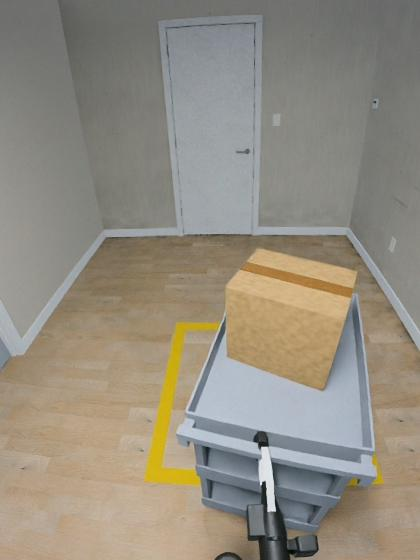

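>>> move:
  r1: {"base":{"rotate_rad":-0.22},"pace":"slow","contact_limits":{"rotate_rad":0.8}}
  blocking: false

>>> wait:
  seconds: 3

>>> move:
  r1: {"base":{"translate_m":0.45,"strafe_m":0.05},"pace":"slow","contact_limits":{"translate_m":0.8}}
  blocking: false

>>> wait:
  seconds: 7
  cameras: ["r1_head_camera","r1_head_left_camera"]

Scene clock: 818.80 s.
move: r1 moving
r1.base_odometry: x=+0.074 y=+1.069 heading=+2.286
r1.turned_by_wheels: -0.124
r1.turned_by_imu: -0.124
r1.base_tilt: forward=-1.6 right=+1.2
r1.lidar_m: 0.39 0.44 1.67 1.47 1.52 1.60 1.48 1.50 1.37 1.25 1.28 0.42
r1.base_status: rotate_rad moving
r1.joint_positions: lift_m=+0.668 arm_m=+0.000 wrist_yaw_rad=+0.010 wrist_pitch_rad=-0.004 wrist_roll_rad=+1.569 gripper_m=-0.037
r1.joint_status: not commanded
r1.measured_speeds: translate_m=+0.000 strafe_m=+0.000 rotate_rad=-0.464 lift_m=+0.000 arm_m=+0.000 wrist_yaw_rad=+0.000 wrist_pitch_rad=+0.000 wrist_roll_rad=+0.000
r1.motor_effort: lift_m=+12(12) arm_m=-4(4) wheel_0=+13(18) wheel_1=+5(9) wheel_2=+11(11)
r1.servo_current: wrist_yaw_rad=65(72) wrist_pitch_rad=39(52) wrist_roll_rad=65(65) gripper_m=59(59)
r1.contact_limits: rotate_rad 0.8
r1.hand_pose: x=+0.4602 y=-0.0844 z=+0.8480 quat_wxyz=(+0.708, +0.707, +0.002, +0.005) (m; r1's base frame)
r1.wrist_depth_mm: - - - 208 210 1756 - / - - - 213 214 - - / - 424 421 218 217 - - / - 445 439 221 222 - - / - 473 466 224 226 - - / - - 194 181 229 - - / - 512 178 169 164 1618 -
r2: as last shown
r2.turned_by_imu: +0.000
r2.base_tilt: forward=-0.7 right=+0.1
r2.lidar_m: 1.67 1.84 2.95 3.14 3.47 4.18 4.01 2.01 1.63 1.61 1.79 1.72
r2.motor_effort: lift_m=+20(20) arm_m=+4(4) wheel_0=-3(3) wheel_1=-3(3) wheel_2=+4(4)
r2.servo_current: wrist_yaw_rad=46(52) wrist_pitch_rad=39(46) wrist_roll_rad=46(59) gripper_m=52(59)
r2.contact_limits: translate_m 1
r2.wrist_depth_mm: - - - - - - - / - - - - - - - / - - - - - - - / - - - - - - - / - - - - - - - / - 189 187 - 190 - - / 1661 1618 - - - - -
pictures: none

Scene clock: 819.53 s.
earlier move: r1 done
r1.base_odometry: x=+0.074 y=+1.069 heading=+2.191
r1.turned_by_wheels: -0.095
r1.turned_by_imu: -0.096
r1.base_tilt: forward=-1.6 right=+1.3
r1.lidar_m: 0.38 0.41 1.76 1.48 1.50 1.63 1.47 1.49 1.43 1.27 1.30 0.44
r1.base_status: done
r1.joint_positions: lift_m=+0.668 arm_m=+0.000 wrist_yaw_rad=+0.003 wrist_pitch_rad=-0.004 wrist_roll_rad=+1.569 gripper_m=-0.037
r1.joint_status: not commanded
r1.measured_speeds: all 0
r1.motor_effort: lift_m=+12(12) arm_m=+4(4) wheel_0=+5(18) wheel_1=+4(9) wheel_2=-1(11)
r1.servo_current: wrist_yaw_rad=46(72) wrist_pitch_rad=52(52) wrist_roll_rad=52(65) gripper_m=52(59)
r1.contact_limits: rotate_rad 0.8
r1.hand_pose: x=+0.4595 y=-0.0867 z=+0.8480 quat_wxyz=(+0.708, +0.707, -0.001, +0.002) (m; r1's base frame)
r1.wrist_depth_mm: - - - 248 248 1618 1281 / - - - 244 244 1921 - / - - - 239 240 - - / - 445 445 236 236 - - / - 455 452 232 232 - - / - 459 186 182 229 - - / - 153 469 168 175 - -
r2.base_odometry: x=-2.893 y=+0.137 heading=-2.808
r2.turned_by_wheels: +0.000
r2.turned_by_imu: +0.000
r2.base_tilt: forward=-0.7 right=+0.1
r2.lidar_m: 1.69 1.89 2.92 3.13 3.47 4.14 4.02 2.04 1.64 1.60 1.80 1.72
r2.base_status: not commanded
r2.joint_positions: lift_m=+0.610 arm_m=+0.000 wrist_yaw_rad=+0.003 wrist_pitch_rad=+0.001 wrist_roll_rad=+0.000 gripper_m=+0.130
r2.joint_status: not commanded
r2.measured_speeds: all 0
r2.motor_effort: lift_m=+20(20) arm_m=+4(4) wheel_0=-3(3) wheel_1=-3(3) wheel_2=+4(4)
r2.servo_current: wrist_yaw_rad=46(52) wrist_pitch_rad=39(46) wrist_roll_rad=46(59) gripper_m=46(59)
r2.contact_limits: translate_m 1
r2.hand_pose: x=+0.4595 y=-0.0866 z=+0.7877 quat_wxyz=(+1.000, +0.000, +0.001, +0.001) (m; r2's base frame)
r2.wrist_depth_mm: - - - - - - - / - - - - - - - / - - - - - - - / - - - - - - - / - - - - - - - / - 189 187 - 190 - - / 1708 1537 - - - - -
wait: 0.73 of 3 s (r1 has come to rest)
pictures: none

Scene clock: 820.03 s.
move: r1 moving
r1.base_odometry: x=+0.065 y=+1.079 heading=+2.191
r1.turned_by_wheels: +0.000
r1.turned_by_imu: +0.000
r1.base_tilt: forward=-1.6 right=+1.3
r1.lidar_m: 0.36 2.69 1.77 1.49 1.49 1.67 1.47 1.51 1.43 1.27 1.29 0.44
r1.base_status: translate_m moving; strafe_m moving
r1.joint_positions: lift_m=+0.668 arm_m=+0.000 wrist_yaw_rad=+0.003 wrist_pitch_rad=-0.004 wrist_roll_rad=+1.569 gripper_m=-0.037
r1.joint_status: not commanded
r1.measured_speeds: translate_m=+0.048 strafe_m=+0.006 rotate_rad=-0.001 lift_m=+0.000 arm_m=+0.000 wrist_yaw_rad=+0.000 wrist_pitch_rad=+0.000 wrist_roll_rad=+0.000
r1.motor_effort: lift_m=+12(12) arm_m=+4(4) wheel_0=+7(9) wheel_1=+7(8) wheel_2=-8(10)
r1.servo_current: wrist_yaw_rad=59(65) wrist_pitch_rad=46(52) wrist_roll_rad=46(65) gripper_m=59(59)
r1.contact_limits: translate_m 0.8
r1.hand_pose: x=+0.4595 y=-0.0867 z=+0.8480 quat_wxyz=(+0.708, +0.707, -0.001, +0.002) (m; r1's base frame)
r1.wrist_depth_mm: - - - 251 251 1661 1255 / - - - 246 247 1808 - / - - - 241 241 1983 - / - 445 445 236 236 - - / - 452 452 232 232 - - / - 455 190 185 228 - - / - 154 462 168 175 125 -
r2: as last shown
r2.lidar_m: 1.67 1.87 2.93 3.13 3.45 4.13 4.01 2.04 1.62 1.61 1.81 1.70
r2.servo_current: wrist_yaw_rad=46(65) wrist_pitch_rad=39(46) wrist_roll_rad=33(52) gripper_m=59(59)
r2.contact_limits: translate_m 1
r2.wrist_depth_mm: - - - - - - - / - - - - - - - / - - - - - - - / - - - - - - - / - - - - - - - / - 190 187 - 190 - - / 1618 1618 - - - - -
pictures: none

Scene clock: 825.33 s.
earlier move: r1 done
r1.base_odometry: x=-0.228 y=+1.406 heading=+2.191
r1.turned_by_wheels: -0.001
r1.turned_by_imu: -0.004
r1.base_tilt: forward=-1.6 right=+1.3
r1.lidar_m: 0.41 2.75 1.79 1.54 1.52 1.88 1.93 1.96 1.41 1.23 0.49 0.40
r1.base_status: done
r1.joint_positions: lift_m=+0.668 arm_m=+0.000 wrist_yaw_rad=-0.007 wrist_pitch_rad=-0.004 wrist_roll_rad=+1.569 gripper_m=-0.037
r1.joint_status: not commanded
r1.measured_speeds: all 0
r1.motor_effort: lift_m=+12(12) arm_m=+4(4) wheel_0=+0(9) wheel_1=+2(8) wheel_2=-5(14)
r1.servo_current: wrist_yaw_rad=52(78) wrist_pitch_rad=39(52) wrist_roll_rad=46(65) gripper_m=52(59)
r1.contact_limits: translate_m 0.8
r1.hand_pose: x=+0.4587 y=-0.0893 z=+0.8480 quat_wxyz=(+0.708, +0.707, -0.004, -0.001) (m; r1's base frame)
r1.wrist_depth_mm: - - - 202 202 - - / - 404 404 206 208 - - / - 418 424 211 212 - - / - 449 445 217 218 - - / - 480 473 222 224 - - / - - 182 183 226 1863 - / - 154 - - 236 127 1366
r2.base_odometry: x=-2.893 y=+0.137 heading=-2.808
r2.turned_by_wheels: +0.000
r2.turned_by_imu: +0.001
r2.base_tilt: forward=-0.7 right=+0.1
r2.lidar_m: 1.68 1.87 2.93 3.13 3.46 4.14 3.98 2.00 1.63 1.62 1.78 1.69
r2.base_status: not commanded
r2.joint_positions: lift_m=+0.610 arm_m=+0.000 wrist_yaw_rad=+0.003 wrist_pitch_rad=+0.001 wrist_roll_rad=+0.000 gripper_m=+0.130
r2.joint_status: not commanded
r2.measured_speeds: all 0
r2.motor_effort: lift_m=+20(20) arm_m=+4(4) wheel_0=-3(3) wheel_1=-3(4) wheel_2=+4(4)
r2.servo_current: wrist_yaw_rad=59(65) wrist_pitch_rad=39(52) wrist_roll_rad=39(65) gripper_m=52(59)
r2.contact_limits: translate_m 1
r2.hand_pose: x=+0.4595 y=-0.0866 z=+0.7877 quat_wxyz=(+1.000, +0.000, +0.001, +0.001) (m; r2's base frame)
r2.wrist_depth_mm: - - - - - - - / - - - - - - - / - - - - - - - / - - - - - - - / - - - - - - - / - 190 187 - 190 - - / 1661 1537 - - - - -
wait: 5.30 of 7 s (r1 has come to rest)
pictures: r1_head_camera, r1_head_left_camera
Images, in order (width x height): r1_head_camera 420x560, r1_head_left_camera 420x672.

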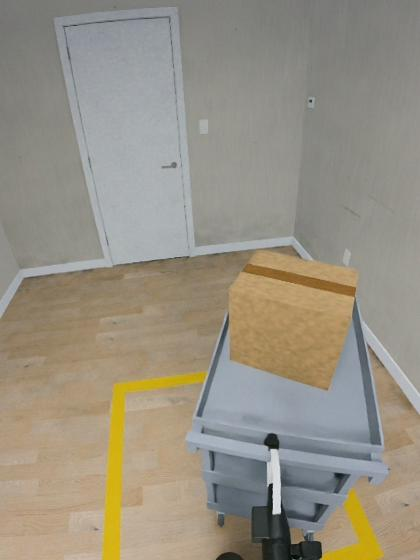

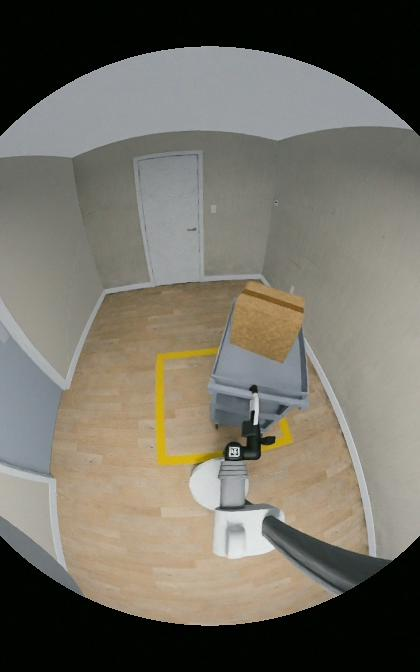

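>>> move:
  r1: {"base":{"translate_m":-0.5,"strafe_m":0.32},"pace":"slow","contact_limits":{"translate_m":0.8}}
  blocking: false

>>> wait:
  seconds: 8
  cameras: ["r1_head_camera"]

Scene clock: 840.87 s.
move: r1 moving
r1.base_odometry: x=-0.227 y=+1.393 heading=+2.190
r1.turned_by_wheels: +0.000
r1.turned_by_imu: -0.001
r1.base_tilt: forward=-1.6 right=+1.3
r1.lidar_m: 0.41 2.71 1.79 1.52 1.54 1.86 1.91 1.97 1.41 1.24 0.50 0.40
r1.base_status: translate_m moving; strafe_m moving
r1.joint_positions: lift_m=+0.668 arm_m=+0.000 wrist_yaw_rad=-0.007 wrist_pitch_rad=-0.004 wrist_roll_rad=+1.569 gripper_m=-0.037
r1.joint_status: not commanded
r1.measured_speeds: translate_m=-0.045 strafe_m=+0.029 rotate_rad=+0.002 lift_m=+0.000 arm_m=+0.000 wrist_yaw_rad=+0.000 wrist_pitch_rad=+0.000 wrist_roll_rad=+0.000
r1.motor_effort: lift_m=+12(12) arm_m=-4(4) wheel_0=-12(14) wheel_1=+1(4) wheel_2=+6(6)
r1.servo_current: wrist_yaw_rad=59(78) wrist_pitch_rad=39(52) wrist_roll_rad=46(52) gripper_m=52(59)
r1.contact_limits: translate_m 0.8
r1.hand_pose: x=+0.4587 y=-0.0893 z=+0.8480 quat_wxyz=(+0.708, +0.707, -0.004, -0.001) (m; r1's base frame)
r1.wrist_depth_mm: - - - 202 204 - - / - 402 402 206 207 - - / - 418 421 212 213 - - / - 455 445 217 218 - - / - 488 469 221 224 - - / - - 181 183 228 1863 - / - - - 153 236 127 1366
r2: as last shown
r2.turned_by_imu: +0.000
r2.lidar_m: 1.68 1.87 2.94 3.11 3.46 4.17 3.98 2.03 1.63 1.61 1.79 1.70
r2.motor_effort: lift_m=+20(20) arm_m=+4(4) wheel_0=-3(3) wheel_1=-3(3) wheel_2=+4(4)
r2.servo_current: wrist_yaw_rad=46(52) wrist_pitch_rad=39(46) wrist_roll_rad=46(52) gripper_m=52(59)
r2.contact_limits: translate_m 1
r2.wrist_depth_mm: - - - - - - - / - - - - - - - / - - - - - - - / - - - - - - - / - - - - - - - / - 190 187 - 189 - - / 1708 1576 - - - - -
pictures: none

Scene clock: 847.47 s.
earlier move: r1 done
r1.base_odometry: x=-0.198 y=+0.814 heading=+2.191
r1.turned_by_wheels: +0.001
r1.turned_by_imu: +0.003
r1.base_tilt: forward=-1.6 right=+1.3
r1.lidar_m: 0.43 2.01 1.35 1.12 1.13 1.39 1.50 1.51 1.84 1.63 1.67 0.36
r1.base_status: done
r1.joint_positions: lift_m=+0.668 arm_m=+0.000 wrist_yaw_rad=+0.003 wrist_pitch_rad=-0.004 wrist_roll_rad=+1.569 gripper_m=-0.037
r1.joint_status: not commanded
r1.measured_speeds: all 0
r1.motor_effort: lift_m=+12(12) arm_m=-4(4) wheel_0=-2(14) wheel_1=+2(6) wheel_2=+5(11)
r1.servo_current: wrist_yaw_rad=52(78) wrist_pitch_rad=46(52) wrist_roll_rad=39(72) gripper_m=59(59)
r1.contact_limits: translate_m 0.8
r1.hand_pose: x=+0.4596 y=-0.0866 z=+0.8480 quat_wxyz=(+0.708, +0.707, -0.001, +0.002) (m; r1's base frame)
r1.wrist_depth_mm: - 355 338 163 165 - - / - 379 375 120 176 - - / - 424 421 182 188 - - / - 484 477 198 202 - - / - - - 150 217 1808 - / - - 185 181 229 1863 1397 / - - 181 167 163 1499 1255
r2.base_odometry: x=-2.893 y=+0.137 heading=-2.808
r2.turned_by_wheels: +0.000
r2.turned_by_imu: +0.001
r2.base_tilt: forward=-0.7 right=+0.1
r2.lidar_m: 1.65 1.88 2.93 3.12 3.48 4.17 4.01 2.03 1.62 1.62 1.80 1.72
r2.base_status: not commanded
r2.joint_positions: lift_m=+0.610 arm_m=+0.000 wrist_yaw_rad=+0.003 wrist_pitch_rad=+0.001 wrist_roll_rad=+0.000 gripper_m=+0.130
r2.joint_status: not commanded
r2.measured_speeds: all 0
r2.motor_effort: lift_m=+20(20) arm_m=+4(4) wheel_0=-3(4) wheel_1=-3(3) wheel_2=+4(4)
r2.servo_current: wrist_yaw_rad=39(65) wrist_pitch_rad=39(52) wrist_roll_rad=39(65) gripper_m=46(59)
r2.contact_limits: translate_m 1
r2.hand_pose: x=+0.4595 y=-0.0866 z=+0.7877 quat_wxyz=(+1.000, +0.000, +0.001, +0.001) (m; r2's base frame)
r2.wrist_depth_mm: - - - - - - - / - - - - - - - / - - - - - - - / - - - - - - - / - - - - - - - / - 189 187 - 189 - - / 1661 1576 - - - - -
wait: 6.60 of 8 s (r1 has come to rest)
pictures: r1_head_camera
Images, in order (width x height): r1_head_camera 420x560.

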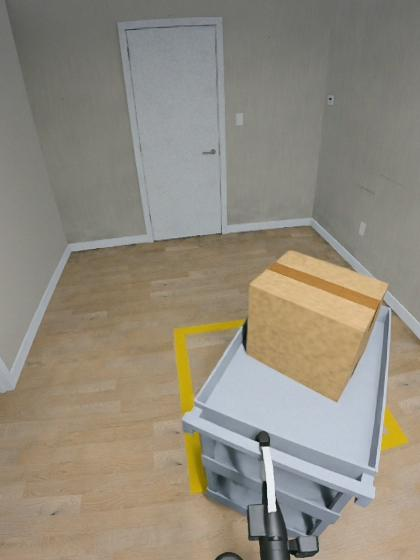

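>>> move:
  r1: {"base":{"translate_m":0.48,"strafe_m":-0.2},"pace":"slow","contact_limits":{"translate_m":0.8}}
  blocking: false

>>> wait:
  seconds: 8
  cameras: ["r1_head_camera","r1_head_left_camera"]

Scene clock: 857.17 s.
move: r1 moving
r1.base_odometry: x=-0.201 y=+0.827 heading=+2.191
r1.turned_by_wheels: +0.000
r1.turned_by_imu: +0.000
r1.base_tilt: forward=-1.6 right=+1.2
r1.lidar_m: 0.43 2.04 1.36 1.11 1.14 1.39 1.49 1.52 1.87 1.64 0.44 0.38
r1.base_status: translate_m moving; strafe_m moving
r1.joint_positions: lift_m=+0.668 arm_m=+0.000 wrist_yaw_rad=+0.003 wrist_pitch_rad=-0.004 wrist_roll_rad=+1.569 gripper_m=-0.037
r1.joint_status: not commanded
r1.measured_speeds: translate_m=+0.049 strafe_m=-0.020 rotate_rad=-0.002 lift_m=+0.000 arm_m=+0.000 wrist_yaw_rad=+0.000 wrist_pitch_rad=+0.000 wrist_roll_rad=+0.000
r1.motor_effort: lift_m=+12(12) arm_m=+2(4) wheel_0=+7(11) wheel_1=+4(5) wheel_2=-7(7)
r1.servo_current: wrist_yaw_rad=46(65) wrist_pitch_rad=46(46) wrist_roll_rad=46(59) gripper_m=52(52)
r1.contact_limits: translate_m 0.8
r1.hand_pose: x=+0.4595 y=-0.0866 z=+0.8480 quat_wxyz=(+0.708, +0.707, -0.001, +0.002) (m; r1's base frame)
r1.wrist_depth_mm: - 353 342 - 164 164 - / - 382 375 117 175 - - / - 421 424 128 187 - - / - 484 473 197 201 - - / - - - 148 216 1863 - / - - 184 181 228 1863 - / - 154 181 165 164 1499 1255
r2: as last shown
r2.turned_by_imu: +0.000
r2.lidar_m: 1.69 1.87 2.94 3.12 3.44 4.15 4.00 2.02 1.63 1.63 1.80 1.72
r2.motor_effort: lift_m=+20(20) arm_m=+4(4) wheel_0=-3(3) wheel_1=-3(3) wheel_2=+4(4)
r2.servo_current: wrist_yaw_rad=52(59) wrist_pitch_rad=46(52) wrist_roll_rad=39(59) gripper_m=46(52)
r2.contact_limits: translate_m 1
r2.wrist_depth_mm: - - - - - - - / - - - - - - - / - - - - - - - / - - - - - - - / - - - - - - - / - 189 187 - 190 - - / 1708 1618 - - - - -
pictures: none

Scene clock: 863.07 s.
earlier move: r1 done
r1.base_odometry: x=-0.314 y=+1.320 heading=+2.192
r1.turned_by_wheels: +0.000
r1.turned_by_imu: +0.001
r1.base_tilt: forward=-1.6 right=+1.3
r1.lidar_m: 0.43 2.47 1.66 1.41 1.40 1.73 1.92 1.96 1.50 1.36 1.38 0.32
r1.base_status: done
r1.joint_positions: lift_m=+0.668 arm_m=+0.000 wrist_yaw_rad=+0.006 wrist_pitch_rad=-0.004 wrist_roll_rad=+1.569 gripper_m=-0.037
r1.joint_status: not commanded
r1.measured_speeds: all 0
r1.motor_effort: lift_m=+12(12) arm_m=+4(4) wheel_0=+5(16) wheel_1=+3(7) wheel_2=+0(10)
r1.servo_current: wrist_yaw_rad=59(91) wrist_pitch_rad=46(52) wrist_roll_rad=52(72) gripper_m=52(59)
r1.contact_limits: translate_m 0.8
r1.hand_pose: x=+0.4598 y=-0.0857 z=+0.8480 quat_wxyz=(+0.708, +0.707, +0.001, +0.004) (m; r1's base frame)
r1.wrist_depth_mm: 351 340 340 - 149 148 - / - 382 368 104 161 - - / - 427 421 169 175 - - / - 525 492 122 191 - - / - - - - 212 1708 - / - - 188 183 227 1808 1336 / - 154 - 158 159 1537 1255
r2.base_odometry: x=-2.893 y=+0.137 heading=-2.808
r2.turned_by_wheels: +0.000
r2.turned_by_imu: +0.001
r2.base_tilt: forward=-0.7 right=+0.1
r2.lidar_m: 1.68 1.86 2.93 3.14 3.45 4.15 4.00 2.01 1.62 1.62 1.79 1.70
r2.base_status: not commanded
r2.joint_positions: lift_m=+0.610 arm_m=+0.000 wrist_yaw_rad=+0.003 wrist_pitch_rad=+0.001 wrist_roll_rad=+0.000 gripper_m=+0.130
r2.joint_status: not commanded
r2.measured_speeds: all 0
r2.motor_effort: lift_m=+20(20) arm_m=+4(5) wheel_0=-3(4) wheel_1=-3(3) wheel_2=+4(4)
r2.servo_current: wrist_yaw_rad=39(65) wrist_pitch_rad=39(52) wrist_roll_rad=39(65) gripper_m=59(59)
r2.contact_limits: translate_m 1
r2.hand_pose: x=+0.4595 y=-0.0866 z=+0.7877 quat_wxyz=(+1.000, +0.000, +0.001, +0.001) (m; r2's base frame)
r2.wrist_depth_mm: - - - - - - - / - - - - - - - / - - - - - - - / - - - - - - - / - - - - - - - / - 189 187 - 190 - - / 1661 1618 - - - - -
wait: 5.90 of 8 s (r1 has come to rest)
pictures: r1_head_camera, r1_head_left_camera
Images, in order (width x height): r1_head_camera 420x560, r1_head_left_camera 420x672.

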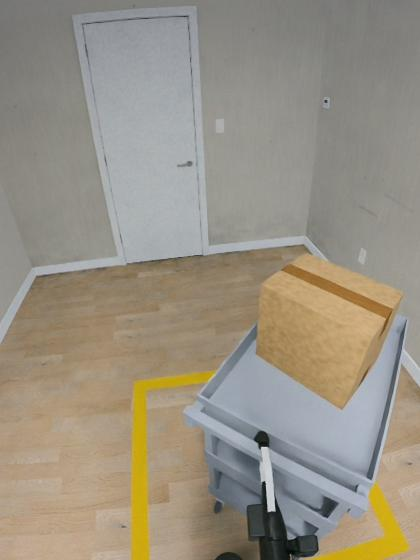

